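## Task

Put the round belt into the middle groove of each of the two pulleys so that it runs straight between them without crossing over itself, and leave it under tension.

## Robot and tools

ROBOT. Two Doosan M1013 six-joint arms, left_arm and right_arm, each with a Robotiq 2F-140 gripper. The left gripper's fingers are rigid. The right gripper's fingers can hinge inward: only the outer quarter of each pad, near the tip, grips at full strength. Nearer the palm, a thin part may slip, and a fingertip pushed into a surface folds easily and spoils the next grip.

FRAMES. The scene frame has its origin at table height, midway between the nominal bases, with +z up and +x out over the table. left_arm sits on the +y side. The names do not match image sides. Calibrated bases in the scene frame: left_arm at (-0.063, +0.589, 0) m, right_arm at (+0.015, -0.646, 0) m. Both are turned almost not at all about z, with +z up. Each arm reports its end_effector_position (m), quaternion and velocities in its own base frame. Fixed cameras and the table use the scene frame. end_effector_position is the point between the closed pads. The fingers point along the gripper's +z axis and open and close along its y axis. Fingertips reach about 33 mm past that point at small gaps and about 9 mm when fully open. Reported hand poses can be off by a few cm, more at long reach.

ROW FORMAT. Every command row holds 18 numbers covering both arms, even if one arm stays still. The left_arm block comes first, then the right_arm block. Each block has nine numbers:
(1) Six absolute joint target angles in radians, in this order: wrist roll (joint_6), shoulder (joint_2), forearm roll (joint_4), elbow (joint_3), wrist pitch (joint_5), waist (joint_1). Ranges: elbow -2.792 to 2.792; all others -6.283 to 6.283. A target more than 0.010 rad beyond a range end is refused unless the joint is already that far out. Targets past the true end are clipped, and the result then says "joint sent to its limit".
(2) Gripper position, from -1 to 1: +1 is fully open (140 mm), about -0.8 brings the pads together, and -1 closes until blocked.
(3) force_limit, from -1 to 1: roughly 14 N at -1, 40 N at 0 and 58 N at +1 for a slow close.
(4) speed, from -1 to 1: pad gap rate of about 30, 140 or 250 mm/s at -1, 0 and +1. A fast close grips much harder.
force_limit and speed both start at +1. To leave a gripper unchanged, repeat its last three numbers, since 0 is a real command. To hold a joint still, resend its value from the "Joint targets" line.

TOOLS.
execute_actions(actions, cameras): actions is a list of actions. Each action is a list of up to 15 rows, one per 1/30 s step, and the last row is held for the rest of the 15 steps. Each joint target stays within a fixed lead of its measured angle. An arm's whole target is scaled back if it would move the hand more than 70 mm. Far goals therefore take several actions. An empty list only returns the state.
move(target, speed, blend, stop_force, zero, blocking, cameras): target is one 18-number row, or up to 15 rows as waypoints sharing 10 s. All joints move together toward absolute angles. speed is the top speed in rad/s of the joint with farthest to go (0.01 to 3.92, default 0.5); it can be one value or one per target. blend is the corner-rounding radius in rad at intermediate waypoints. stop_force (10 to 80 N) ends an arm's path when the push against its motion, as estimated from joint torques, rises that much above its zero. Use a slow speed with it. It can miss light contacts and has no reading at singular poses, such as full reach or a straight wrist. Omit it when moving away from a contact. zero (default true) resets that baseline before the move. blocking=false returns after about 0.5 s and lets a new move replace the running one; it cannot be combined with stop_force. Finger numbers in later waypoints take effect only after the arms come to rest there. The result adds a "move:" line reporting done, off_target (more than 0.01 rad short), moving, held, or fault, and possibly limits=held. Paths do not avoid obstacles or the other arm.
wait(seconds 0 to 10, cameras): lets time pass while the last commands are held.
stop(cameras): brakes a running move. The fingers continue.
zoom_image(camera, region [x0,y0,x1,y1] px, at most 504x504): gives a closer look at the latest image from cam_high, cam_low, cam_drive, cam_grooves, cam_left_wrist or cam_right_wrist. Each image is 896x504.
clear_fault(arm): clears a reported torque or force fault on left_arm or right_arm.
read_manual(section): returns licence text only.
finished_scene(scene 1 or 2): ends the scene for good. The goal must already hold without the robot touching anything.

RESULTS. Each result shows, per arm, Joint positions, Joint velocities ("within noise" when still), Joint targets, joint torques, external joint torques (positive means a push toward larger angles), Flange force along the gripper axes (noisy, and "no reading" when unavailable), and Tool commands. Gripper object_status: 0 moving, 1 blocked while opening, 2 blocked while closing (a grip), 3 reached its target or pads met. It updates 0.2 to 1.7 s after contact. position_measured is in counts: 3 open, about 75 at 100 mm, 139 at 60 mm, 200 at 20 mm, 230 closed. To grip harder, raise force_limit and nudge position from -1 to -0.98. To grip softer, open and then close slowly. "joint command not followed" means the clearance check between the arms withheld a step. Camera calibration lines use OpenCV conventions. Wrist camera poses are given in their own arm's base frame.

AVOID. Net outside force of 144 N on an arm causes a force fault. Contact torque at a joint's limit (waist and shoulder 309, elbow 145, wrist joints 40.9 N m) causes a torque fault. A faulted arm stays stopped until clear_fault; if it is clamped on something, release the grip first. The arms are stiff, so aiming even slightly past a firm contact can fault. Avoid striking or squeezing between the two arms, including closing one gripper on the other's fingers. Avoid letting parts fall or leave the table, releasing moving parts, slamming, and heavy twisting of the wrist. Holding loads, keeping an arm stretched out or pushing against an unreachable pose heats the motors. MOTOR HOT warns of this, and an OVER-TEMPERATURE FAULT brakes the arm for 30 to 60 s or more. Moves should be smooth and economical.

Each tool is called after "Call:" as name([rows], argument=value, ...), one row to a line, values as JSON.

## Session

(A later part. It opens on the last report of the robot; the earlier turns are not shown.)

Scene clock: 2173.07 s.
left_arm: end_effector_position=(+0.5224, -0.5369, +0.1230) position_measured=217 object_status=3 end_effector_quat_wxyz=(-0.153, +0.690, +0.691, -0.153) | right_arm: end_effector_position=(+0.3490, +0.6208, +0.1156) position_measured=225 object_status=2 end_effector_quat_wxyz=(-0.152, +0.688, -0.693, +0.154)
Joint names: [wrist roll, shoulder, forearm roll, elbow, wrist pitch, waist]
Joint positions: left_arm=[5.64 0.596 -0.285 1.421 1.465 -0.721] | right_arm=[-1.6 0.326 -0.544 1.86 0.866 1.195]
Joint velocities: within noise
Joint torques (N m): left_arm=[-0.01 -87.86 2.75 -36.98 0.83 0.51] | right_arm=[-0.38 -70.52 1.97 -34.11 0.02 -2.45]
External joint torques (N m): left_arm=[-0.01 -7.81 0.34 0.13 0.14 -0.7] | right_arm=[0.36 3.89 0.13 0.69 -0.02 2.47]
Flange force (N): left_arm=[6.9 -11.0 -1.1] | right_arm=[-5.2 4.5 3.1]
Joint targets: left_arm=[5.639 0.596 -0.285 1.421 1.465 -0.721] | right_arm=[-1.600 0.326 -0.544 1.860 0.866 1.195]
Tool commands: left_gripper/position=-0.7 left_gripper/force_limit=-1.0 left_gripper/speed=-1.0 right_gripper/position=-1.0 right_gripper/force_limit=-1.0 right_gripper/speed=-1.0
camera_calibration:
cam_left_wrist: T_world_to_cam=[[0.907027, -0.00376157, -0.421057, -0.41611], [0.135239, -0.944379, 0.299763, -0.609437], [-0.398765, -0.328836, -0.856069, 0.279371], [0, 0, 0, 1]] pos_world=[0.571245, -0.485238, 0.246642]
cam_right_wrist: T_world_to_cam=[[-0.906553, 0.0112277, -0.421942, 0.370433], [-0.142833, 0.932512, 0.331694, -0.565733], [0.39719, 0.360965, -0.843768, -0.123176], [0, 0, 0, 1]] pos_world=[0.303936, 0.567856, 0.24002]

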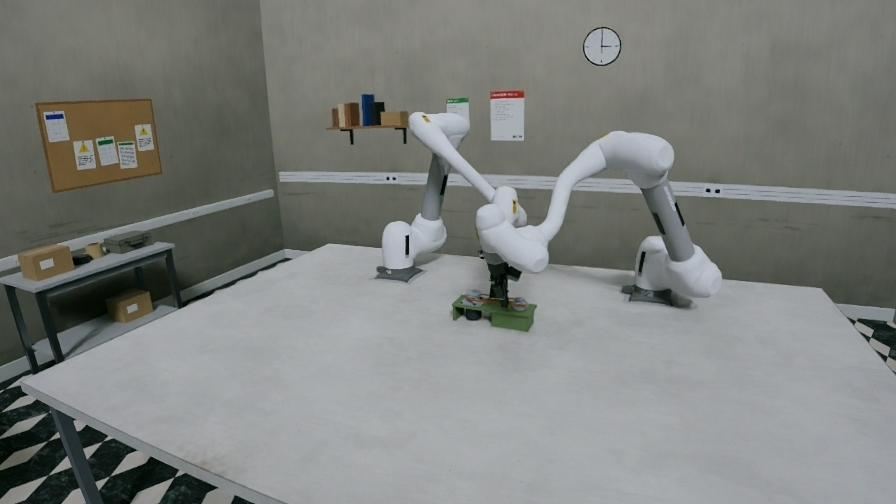

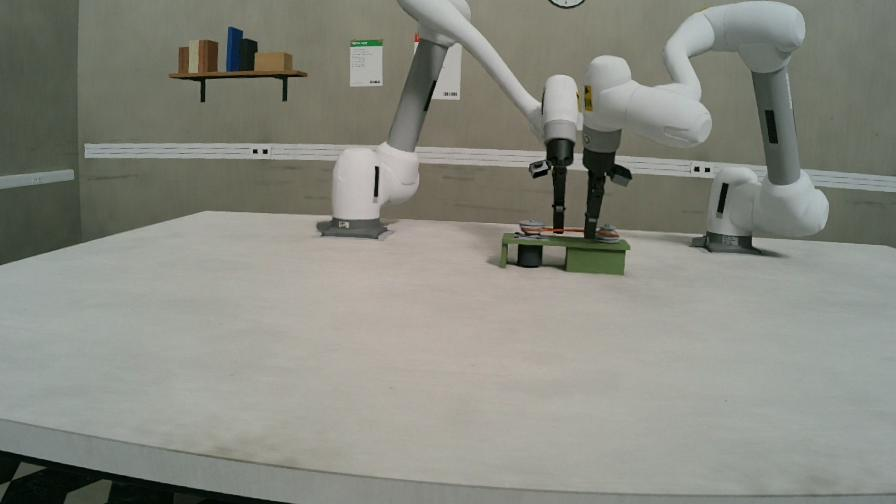

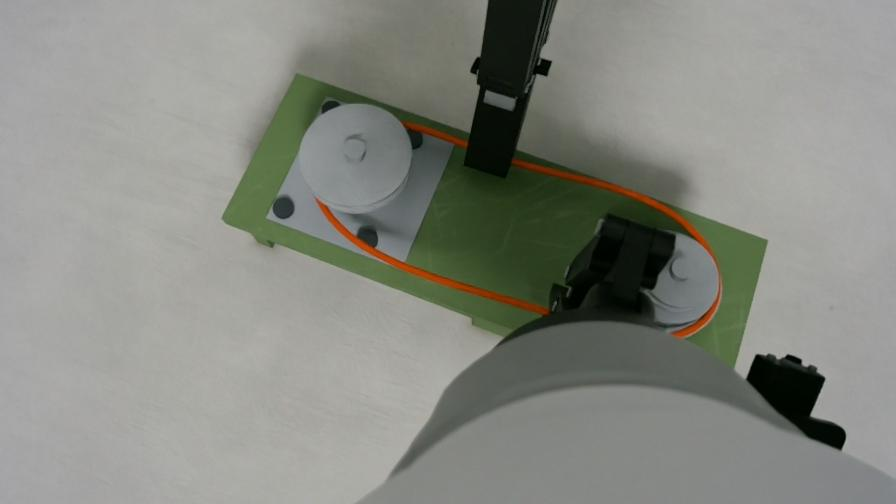

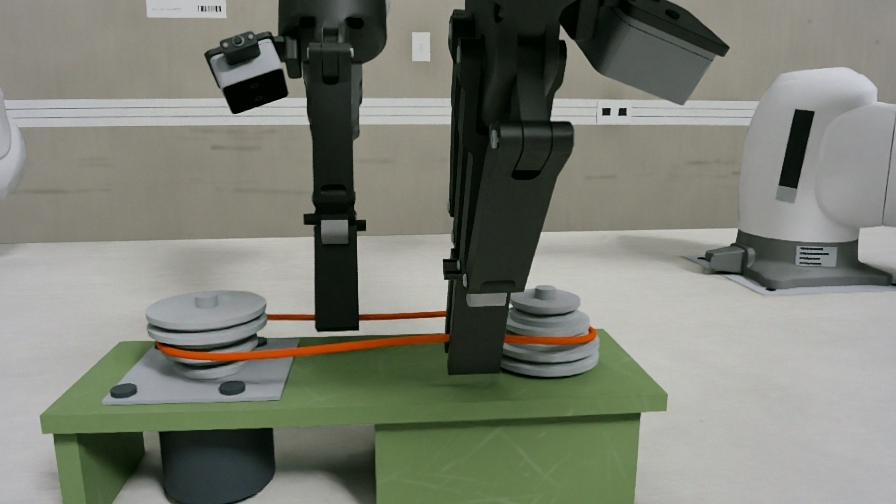

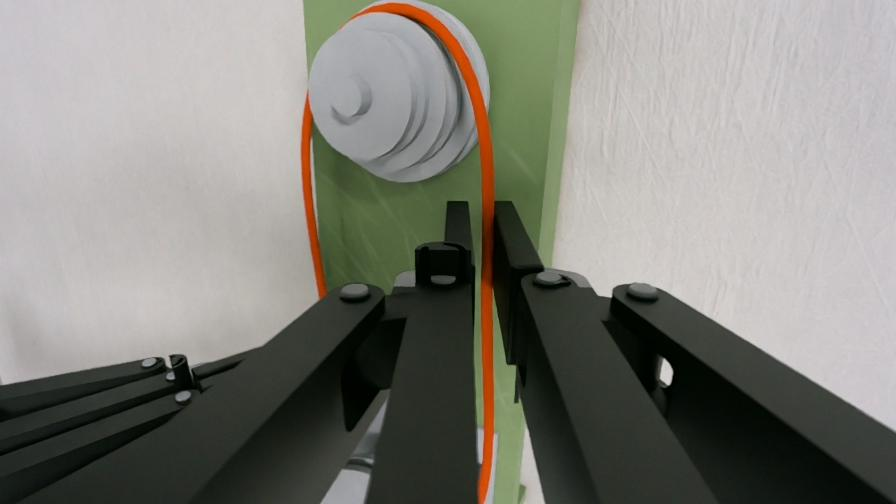

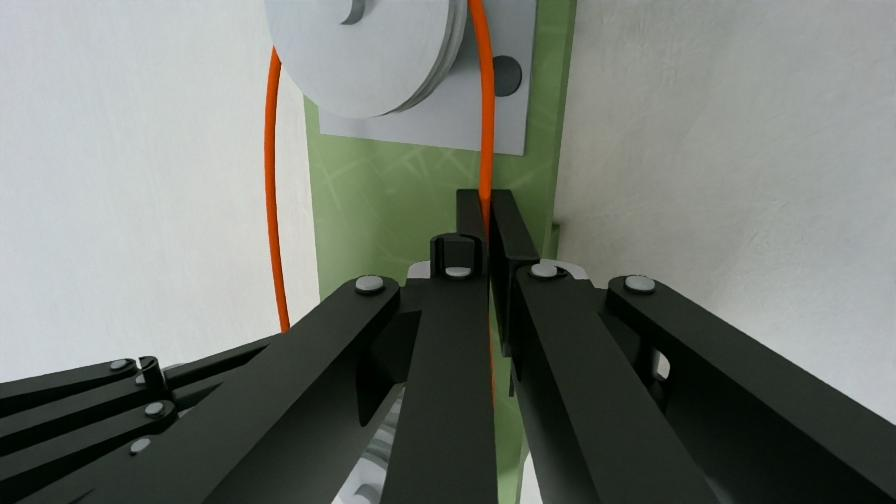

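Call:
move(target=[5.6395, 0.5959, -0.2850, 1.4212, 1.4653, -0.7209, -1, -1, -1, -1.6000, 0.3261, -0.5439, 1.8604, 0.8663, 1.1947, -1, -1, -1], cameras=["cam_grooves", "cam_drive", "cam_left_wrist"])

Scene clock: 2225.60 s.
left_arm: end_effector_position=(+0.5224, -0.5369, +0.1230) position_measured=225 object_status=2 end_effector_quat_wxyz=(-0.153, +0.690, +0.691, -0.153) | right_arm: end_effector_position=(+0.3490, +0.6208, +0.1156) position_measured=225 object_status=2 end_effector_quat_wxyz=(-0.152, +0.688, -0.693, +0.154)
Joint names: [wrist roll, shoulder, forearm roll, elbow, wrist pitch, waist]
Joint positions: left_arm=[5.64 0.596 -0.285 1.421 1.465 -0.721] | right_arm=[-1.6 0.326 -0.544 1.86 0.866 1.195]
Joint velocities: within noise
Joint torques (N m): left_arm=[-0.02 -87.96 2.66 -37.06 0.84 0.07] | right_arm=[-0.44 -70.66 1.95 -34.11 0.05 -2.64]
External joint torques (N m): left_arm=[0 -7.66 0.43 0.28 0.14 -0.15] | right_arm=[0.42 4.08 0.16 0.75 -0.04 2.65]
Flange force (N): left_arm=[7.5 -10.6 -1.0] | right_arm=[-5.4 4.9 3.2]
Joint targets: left_arm=[5.639 0.596 -0.285 1.421 1.465 -0.721] | right_arm=[-1.600 0.326 -0.544 1.860 0.866 1.195]
move: done
camera_calibration:
cam_left_wrist: T_world_to_cam=[[0.907027, -0.00376157, -0.421057, -0.41611], [0.135239, -0.944379, 0.299763, -0.609437], [-0.398765, -0.328836, -0.856069, 0.279371], [0, 0, 0, 1]] pos_world=[0.571245, -0.485238, 0.246642]
Images, in order (width x height): cam_drive 896x504, cam_grooves 896x504, cam_left_wrist 896x504.

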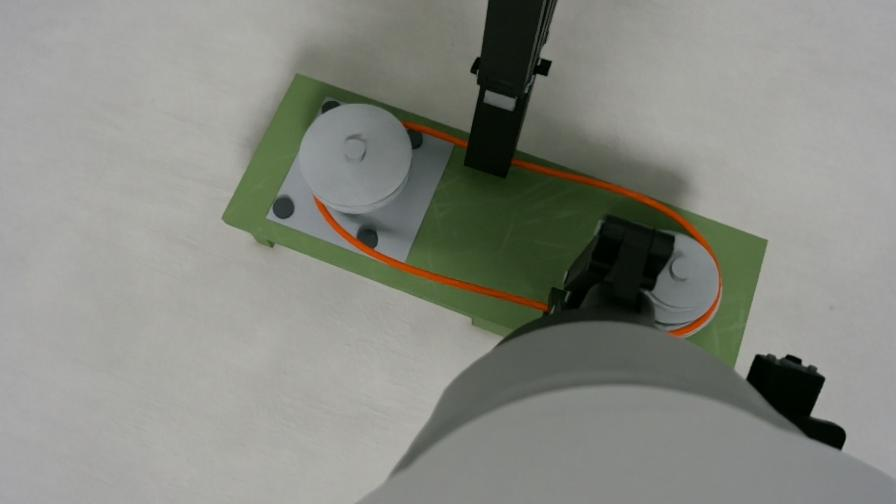

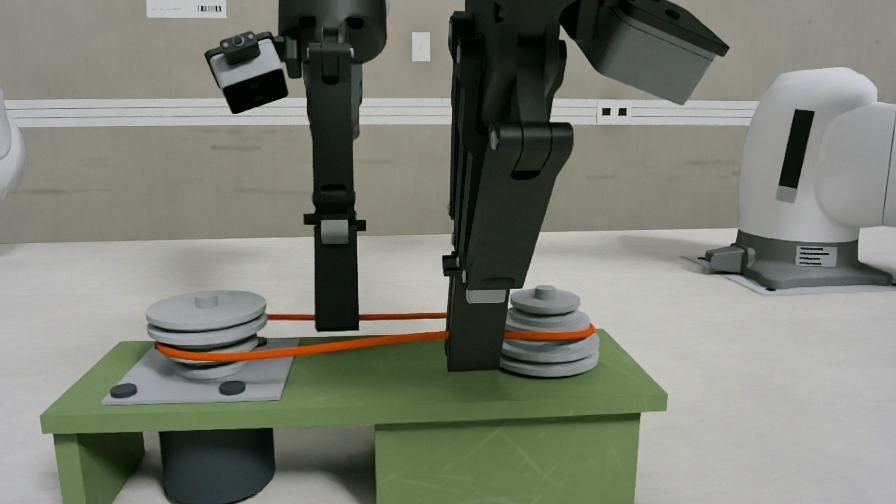

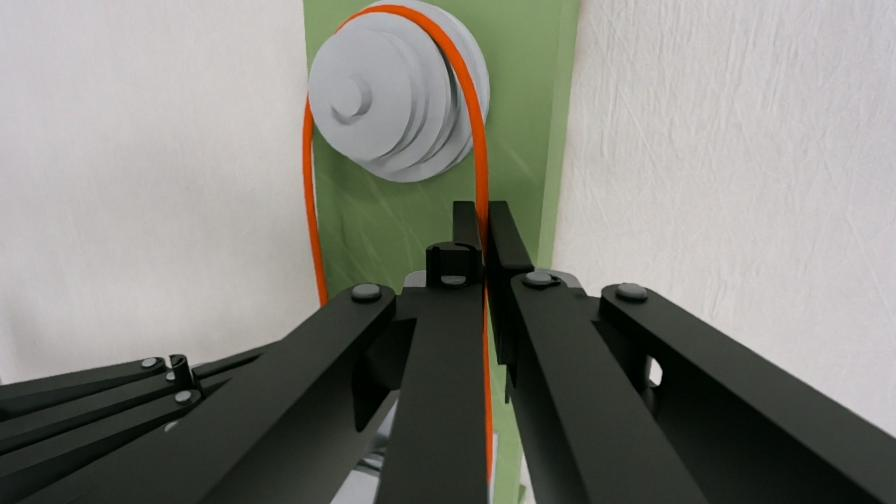

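Call:
zoom_image(camera="cam_grooves", region=[480, 280, 630, 390])

Call:
zoom_image(camera="cam_left_wrist", region=[290, 0, 510, 220])

Scaled by 3.360 from the camera's 896x504 image, which has a finer 1280x720 frame.

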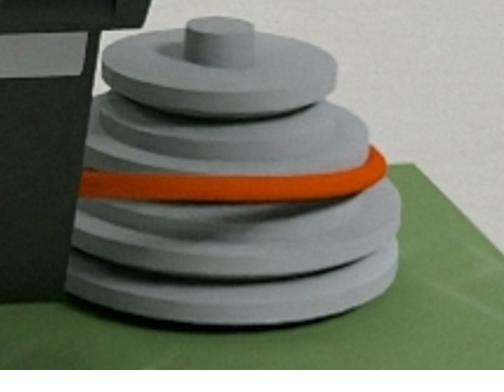

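Scaled by 2.291 from the camera's 896x504 image, which has a finer 1280x720 frame.

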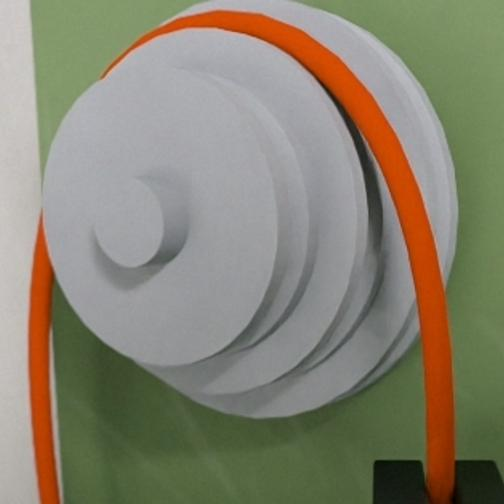

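Call:
move(target=[5.63815, 0.59413, -0.2850, 1.41856, 1.4695, -0.7209, -1, -1, -1, -1.6000, 0.3261, -0.5439, 1.8604, 0.8663, 1.1947, -1, -1, -1], speed=0.05, cameras=["cam_grooves", "cam_drive", "cam_left_wrist"])

Call:
zoom_image(camera="cam_grooves", region=[480, 280, 630, 390])

Call:
zoom_image(camera="cam_left_wrist", region=[290, 0, 510, 220])

Scene clock: 2244.63 s.
left_arm: end_effector_position=(+0.5225, -0.5370, +0.1258) position_measured=225 object_status=2 end_effector_quat_wxyz=(-0.153, +0.690, +0.691, -0.153) | right_arm: end_effector_position=(+0.3490, +0.6208, +0.1156) position_measured=225 object_status=2 end_effector_quat_wxyz=(-0.152, +0.688, -0.693, +0.154)
Joint names: [wrist roll, shoulder, forearm roll, elbow, wrist pitch, waist]
Joint positions: left_arm=[5.638 0.594 -0.285 1.419 1.47 -0.721] | right_arm=[-1.6 0.326 -0.544 1.86 0.866 1.195]
Joint velocities: within noise
Joint torques (N m): left_arm=[-0.04 -88.77 2.81 -37.19 0.9 0.09] | right_arm=[-0.4 -70.91 1.98 -34.06 -0.03 -2.43]
External joint torques (N m): left_arm=[0.02 -7.01 0.31 0.13 0.07 -0.02] | right_arm=[0.37 3.87 0.14 0.5 0.03 2.47]
Flange force (N): left_arm=[6.8 -9.4 -1.0] | right_arm=[-5.6 4.3 2.9]
Joint targets: left_arm=[5.638 0.594 -0.285 1.419 1.470 -0.721] | right_arm=[-1.600 0.326 -0.544 1.860 0.866 1.195]
move: done
camera_calibration:
cam_left_wrist: T_world_to_cam=[[0.906972, -0.00366165, -0.421175, -0.414913], [0.135394, -0.944354, 0.299773, -0.610463], [-0.398836, -0.32891, -0.856007, 0.281764], [0, 0, 0, 1]] pos_world=[0.571345, -0.485338, 0.249442]
Images, in order (width x height): cam_drive 896x504, cam_grooves 896x504, cam_left_wrist 896x504.

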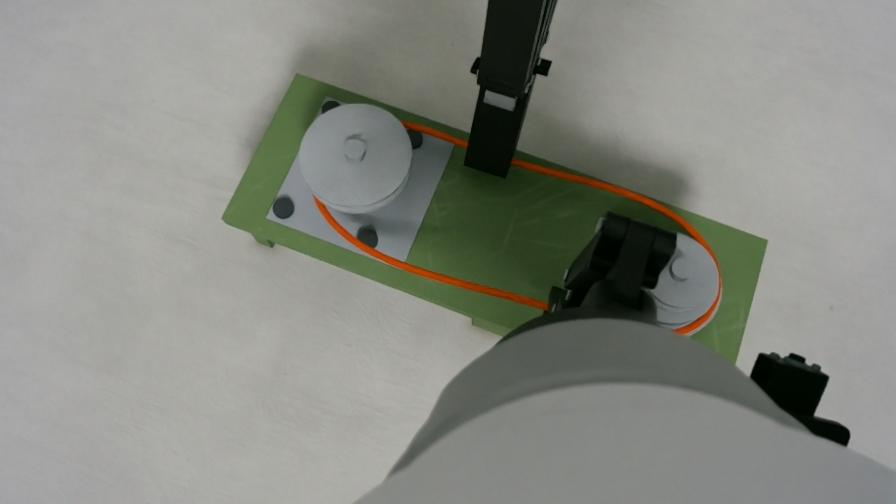

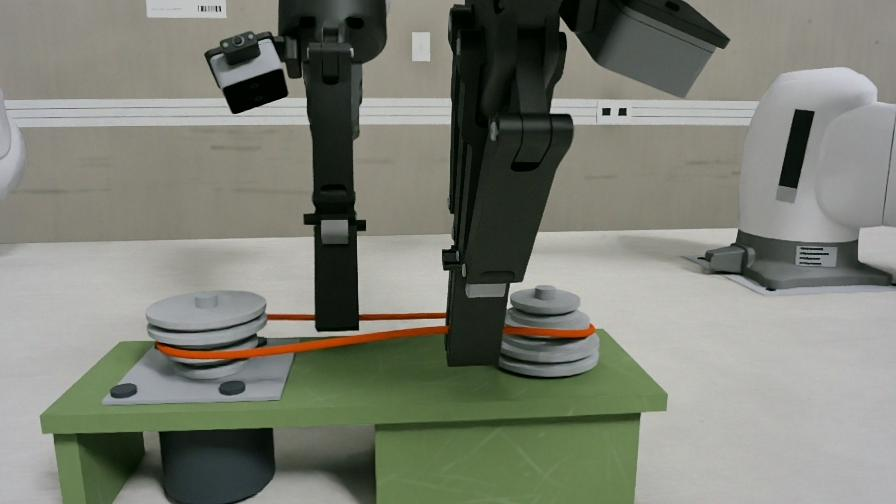

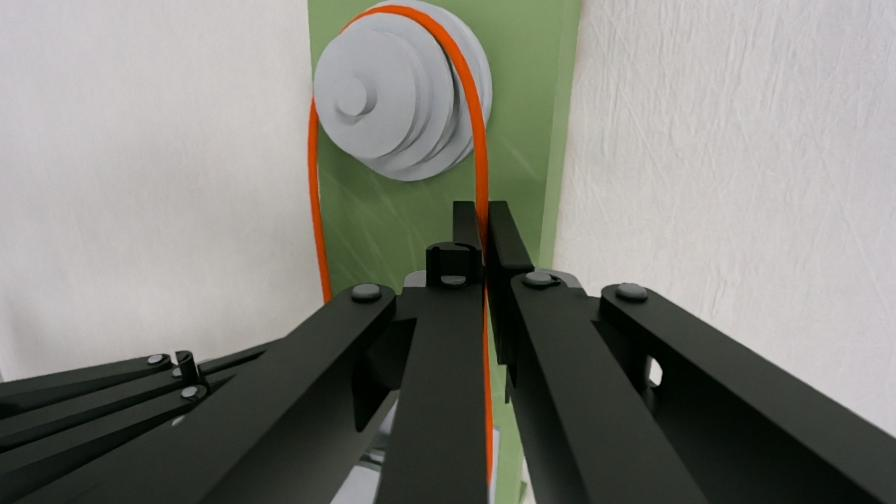

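Scaled by 3.360 from the camera's 896x504 image, which has a finer 1280x720 frame.

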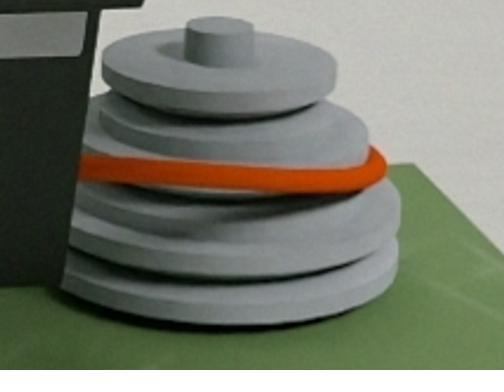

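Scaled by 2.291 from the camera's 896x504 image, which has a finer 1280x720 frame.

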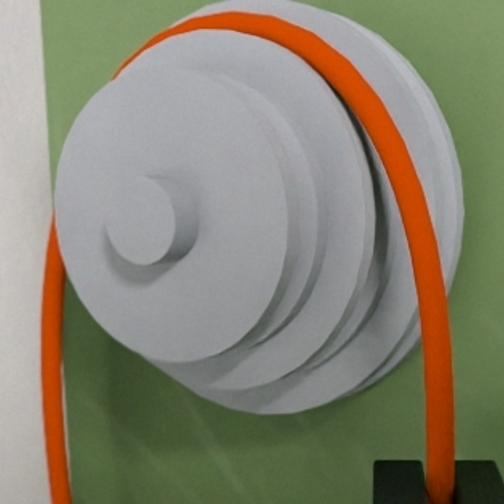

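Call:
zoom_image(camera="cam_grooves", region=[500, 300, 610, 380])

Scaled by 4.582 from the camera's 896x504 image, which has a finer 1280x720 frame.

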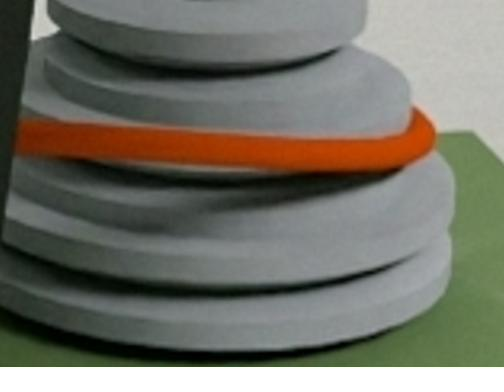

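Call:
execute_actions(actions=[])

Call:
zoom_image(camera="cam_low", region=[490, 200, 640, 284])

Call:
zoom_image(camera="cam_high", region=[440, 270, 550, 332])

Call:
zoom_image(camera="cam_drive", region=[560, 190, 760, 350])

Scene clock: 2294.13 s.
left_arm: end_effector_position=(+0.5225, -0.5370, +0.1258) position_measured=225 object_status=2 end_effector_quat_wxyz=(-0.153, +0.690, +0.691, -0.153) | right_arm: end_effector_position=(+0.3490, +0.6208, +0.1156) position_measured=225 object_status=2 end_effector_quat_wxyz=(-0.152, +0.688, -0.693, +0.154)
Joint names: [wrist roll, shoulder, forearm roll, elbow, wrist pitch, waist]
Joint positions: left_arm=[5.638 0.594 -0.285 1.419 1.47 -0.721] | right_arm=[-1.6 0.326 -0.544 1.86 0.866 1.195]
Joint velocities: within noise
Joint torques (N m): left_arm=[-0.07 -87.73 2.73 -37.11 0.82 -0.35] | right_arm=[-0.41 -70.77 1.95 -34.11 0.05 -2.23]
External joint torques (N m): left_arm=[0.05 -7.94 0.39 0.21 0.15 0.78] | right_arm=[0.39 3.85 0.16 0.76 -0.03 2.26]
Flange force (N): left_arm=[8.5 -10.2 -1.4] | right_arm=[-4.9 4.3 3.2]
Joint targets: left_arm=[5.638 0.594 -0.285 1.419 1.470 -0.721] | right_arm=[-1.600 0.326 -0.544 1.860 0.866 1.195]
Tool commands: left_gripper/position=-1.0 left_gripper/force_limit=-1.0 left_gripper/speed=-1.0 right_gripper/position=-1.0 right_gripper/force_limit=-1.0 right_gripper/speed=-1.0
camera_calibration:
cam_left_wrist: T_world_to_cam=[[0.906966, -0.0036205, -0.421188, -0.414886], [0.135434, -0.944355, 0.299754, -0.610481], [-0.398836, -0.32891, -0.856007, 0.281765], [0, 0, 0, 1]] pos_world=[0.571345, -0.485337, 0.249441]
cam_right_wrist: T_world_to_cam=[[-0.906553, 0.0112277, -0.421942, 0.370433], [-0.142833, 0.932512, 0.331694, -0.565733], [0.39719, 0.360965, -0.843768, -0.123176], [0, 0, 0, 1]] pos_world=[0.303936, 0.567856, 0.24002]

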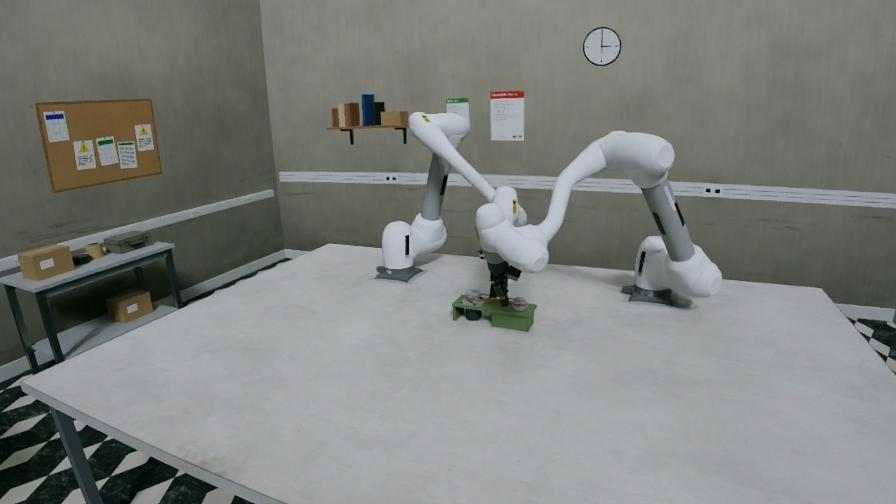

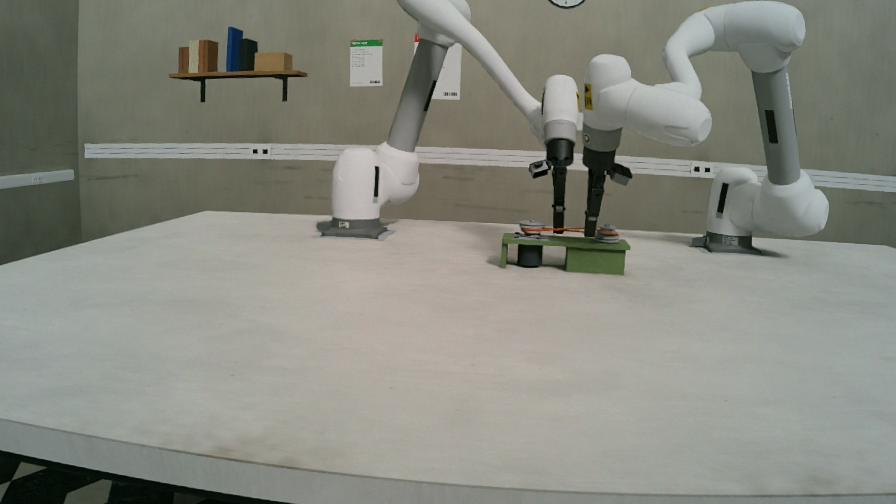

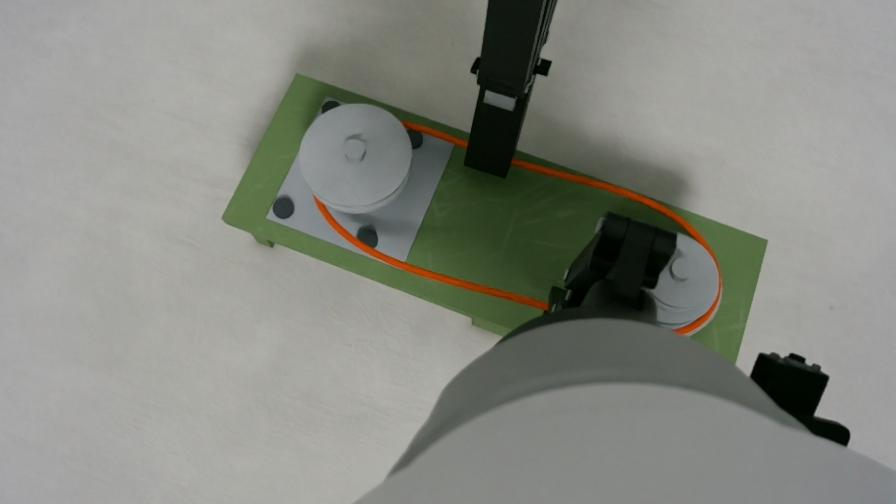

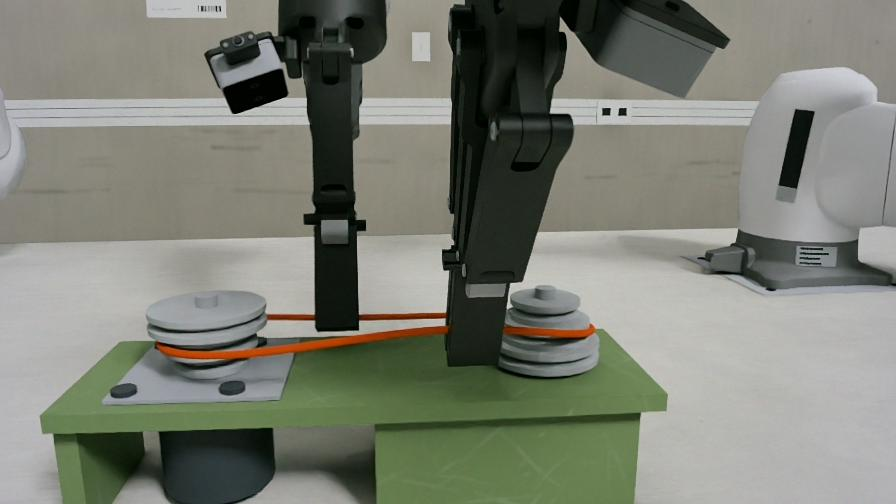

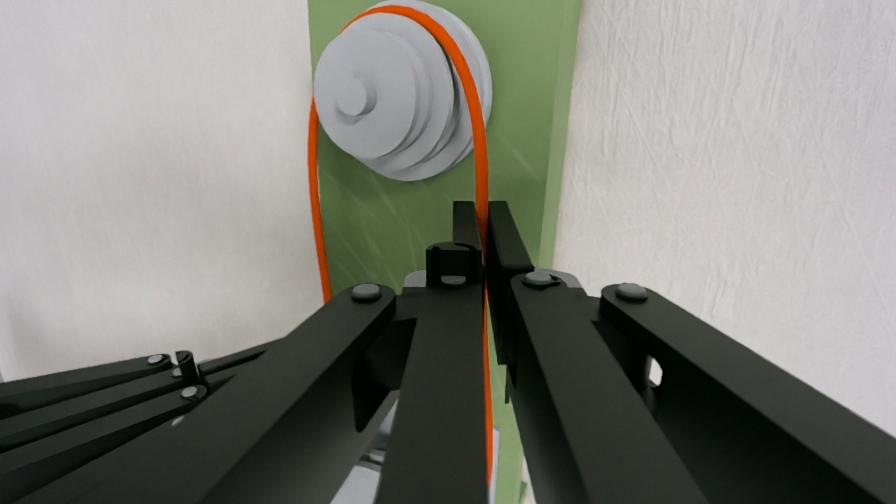

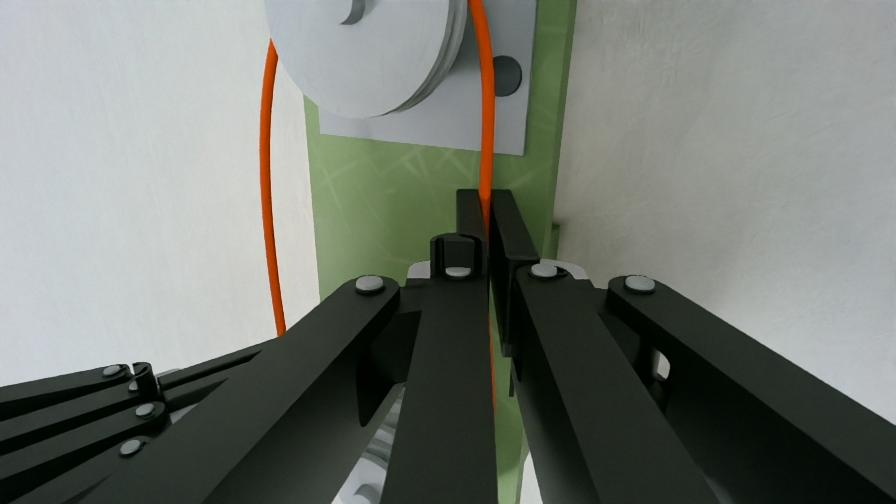

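Scaled by 3.360 from the camera's 896x504 image, which has a finer 1280x720 frame.

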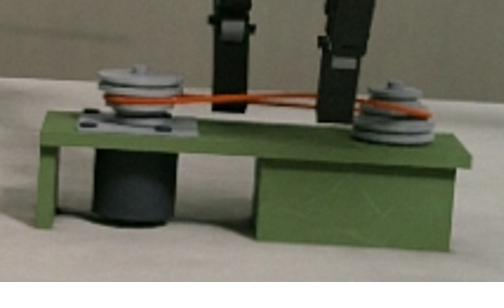

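Scaled by 4.582 from the camera's 896x504 image, which has a finer 1280x720 frame.

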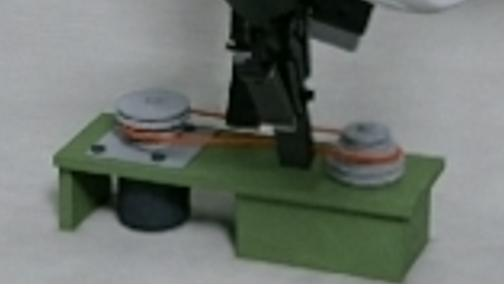

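Scaled by 2.520 from the camera's 896x504 image, which has a finer 1280x720 frame.

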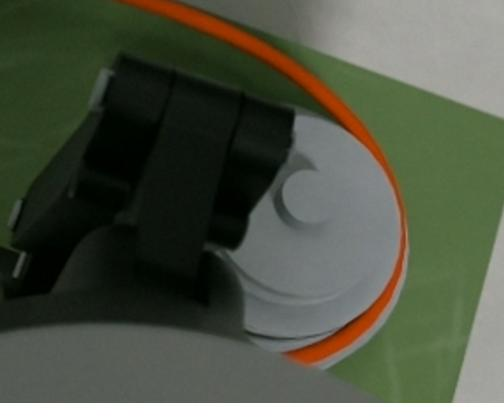

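Call:
move(target=[5.63905, 0.59531, -0.2850, 1.42032, 1.4667, -0.7209, -1, -1, -1, -1.6048, 0.3223, -0.54086, 1.85696, 0.87254, 1.1947, -1, -1, -1], speed=0.05, cameras=["cam_grooves", "cam_drive"])

Call:
zoom_image(camera="cam_grooves", region=[500, 300, 610, 380])

Call:
zoom_image(camera="cam_grooves", region=[110, 285, 260, 405])

Scene clock: 2314.63 s.
left_arm: end_effector_position=(+0.5225, -0.5369, +0.1239) position_measured=225 object_status=2 end_effector_quat_wxyz=(-0.153, +0.690, +0.691, -0.153) | right_arm: end_effector_position=(+0.3491, +0.6208, +0.1197) position_measured=225 object_status=2 end_effector_quat_wxyz=(-0.152, +0.688, -0.693, +0.154)
Joint names: [wrist roll, shoulder, forearm roll, elbow, wrist pitch, waist]
Joint positions: left_arm=[5.639 0.595 -0.285 1.42 1.467 -0.721] | right_arm=[-1.605 0.322 -0.541 1.857 0.873 1.195]
Joint velocities: within noise
Joint torques (N m): left_arm=[-0.01 -88.02 2.69 -37.36 0.79 0.34] | right_arm=[-0.42 -70.6 1.97 -34.27 0.01 -2.34]
External joint torques (N m): left_arm=[-0.01 -7.73 0.4 0.35 0.17 -0.75] | right_arm=[0.4 4 0.16 0.61 -0.01 2.35]
Flange force (N): left_arm=[7.1 -11.2 -0.8] | right_arm=[-5.5 4.3 3.2]
Joint targets: left_arm=[5.639 0.595 -0.285 1.420 1.467 -0.721] | right_arm=[-1.605 0.322 -0.541 1.857 0.873 1.195]
move: done
Images, in order (width x height): cam_drive 896x504, cam_grooves 896x504.

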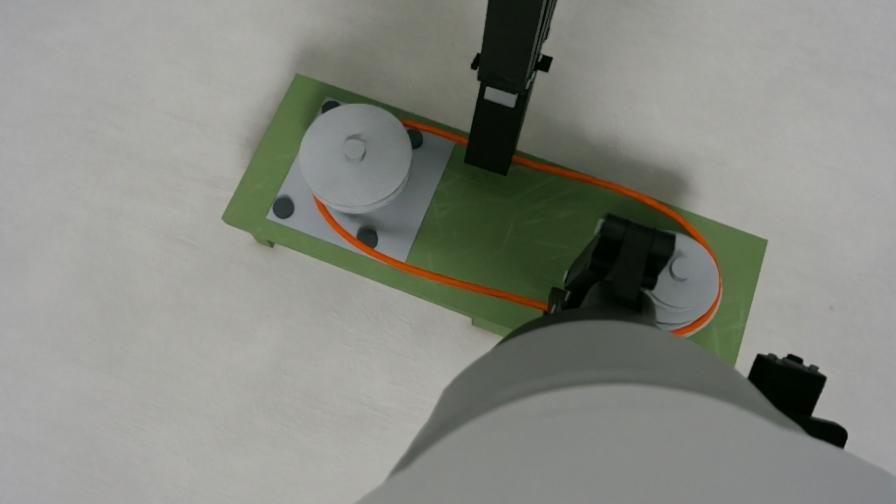

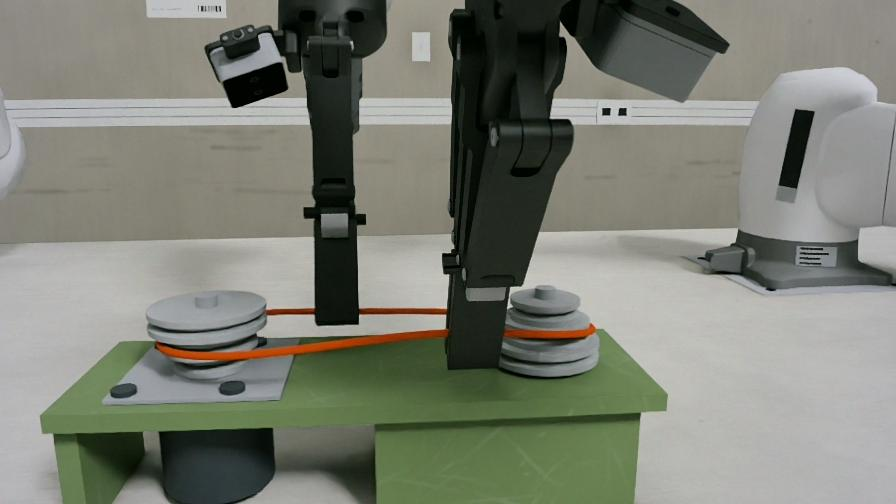

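Scaled by 4.582 from the camera's 896x504 image, which has a finer 1280x720 frame.

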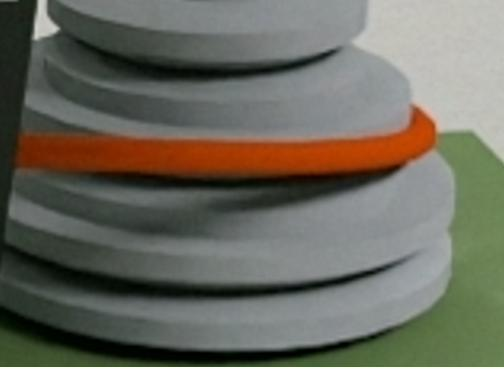

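Scaled by 3.360 from the camera's 896x504 image, which has a finer 1280x720 frame.

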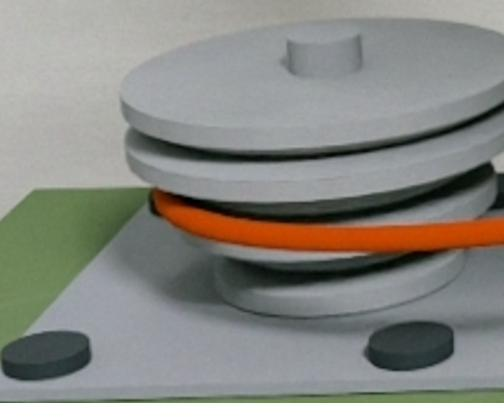

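Call:
move(target=[5.6337, 0.5874, -0.2885, 1.4384, 1.4545, -0.7305, -1, -1, -1, -1.6048, 0.3223, -0.54086, 1.85696, 0.87254, 1.1947, -1, -1, -1], speed=0.05, cameras=["cam_grooves", "cam_drive", "cam_left_wrist"])

Call:
zoom_image(camera="cam_grooves", region=[500, 300, 610, 380])

Call:
zoom_image(camera="cam_left_wrist", region=[290, 0, 510, 220])

Scene clock: 2413.67 s.
left_arm: end_effector_position=(+0.5124, -0.5389, +0.1215) position_measured=225 object_status=2 end_effector_quat_wxyz=(-0.153, +0.690, +0.691, -0.153) | right_arm: end_effector_position=(+0.3491, +0.6208, +0.1197) position_measured=225 object_status=2 end_effector_quat_wxyz=(-0.152, +0.688, -0.693, +0.154)
Joint names: [wrist roll, shoulder, forearm roll, elbow, wrist pitch, waist]
Joint positions: left_arm=[5.634 0.587 -0.289 1.438 1.454 -0.73] | right_arm=[-1.605 0.322 -0.541 1.857 0.873 1.195]
Joint velocities: within noise
Joint torques (N m): left_arm=[-0.06 -87.27 2.66 -36.68 0.89 0.09] | right_arm=[-0.41 -70.55 1.98 -34.32 0.01 -2.43]
External joint torques (N m): left_arm=[0.04 -7.48 0.4 -0.01 0.07 -0.47] | right_arm=[0.39 4.13 0.14 0.73 -0.02 2.43]
Flange force (N): left_arm=[6.7 -10.1 -1.3] | right_arm=[-5.5 4.5 3.4]
Joint targets: left_arm=[5.634 0.587 -0.288 1.438 1.454 -0.731] | right_arm=[-1.605 0.322 -0.541 1.857 0.873 1.195]
move: done
camera_calibration:
cam_left_wrist: T_world_to_cam=[[0.907003, -0.00387822, -0.421107, -0.40771], [0.135113, -0.944414, 0.299711, -0.609457], [-0.398861, -0.328735, -0.856062, 0.273543], [0, 0, 0, 1]] pos_world=[0.561245, -0.487238, 0.245142]
Images, in order (width x height): cam_drive 896x504, cam_grooves 896x504, cam_left_wrist 896x504.

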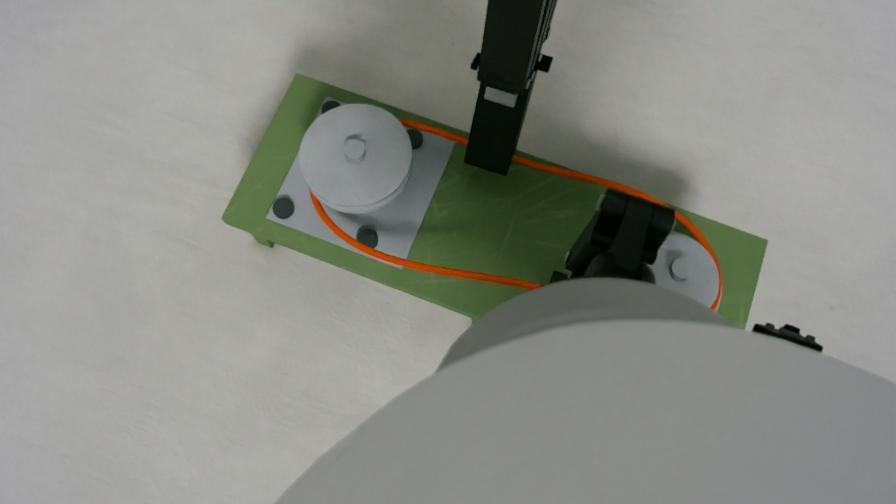

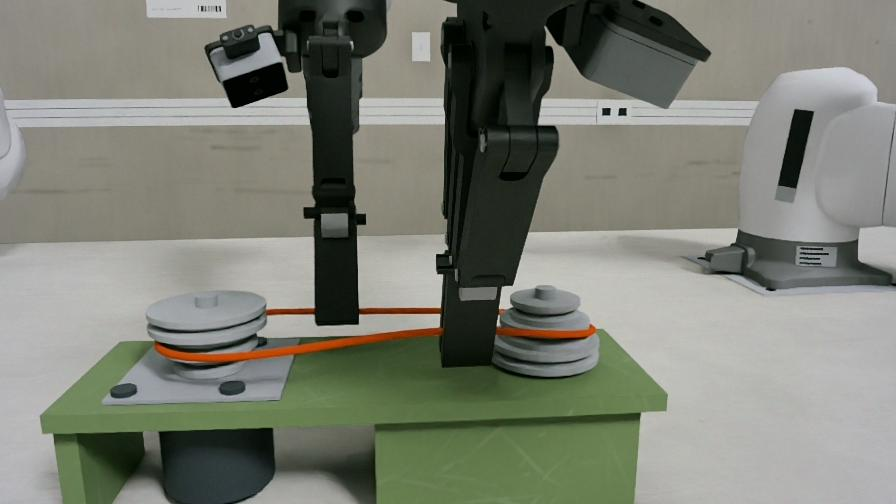

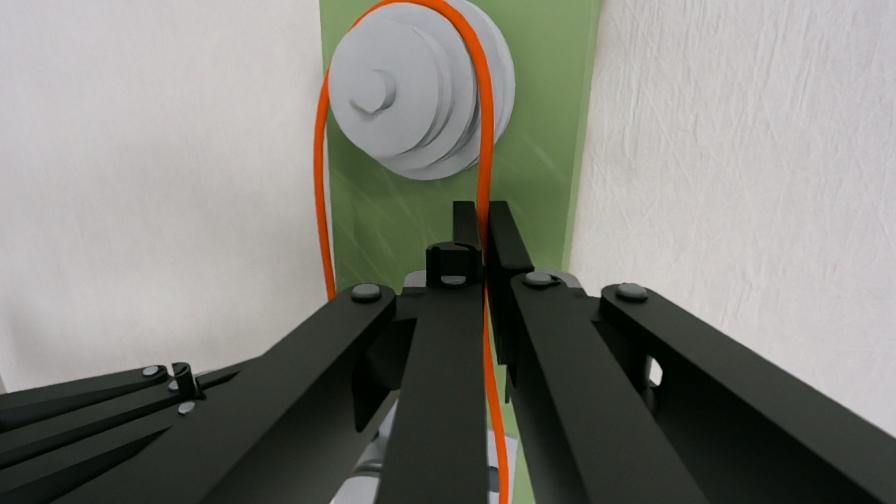

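Scaled by 4.582 from the camera's 896x504 image, which has a finer 1280x720 frame.

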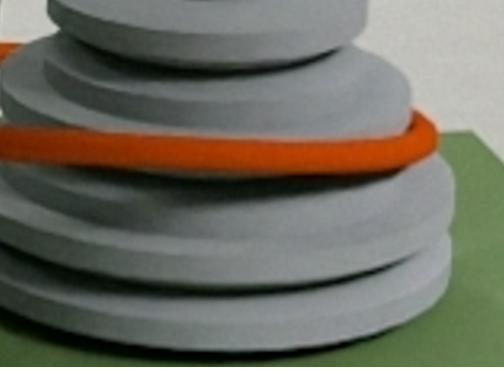

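Scaled by 2.291 from the camera's 896x504 image, which has a finer 1280x720 frame.

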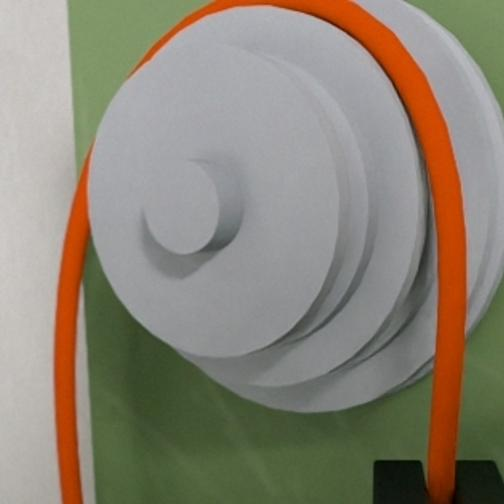

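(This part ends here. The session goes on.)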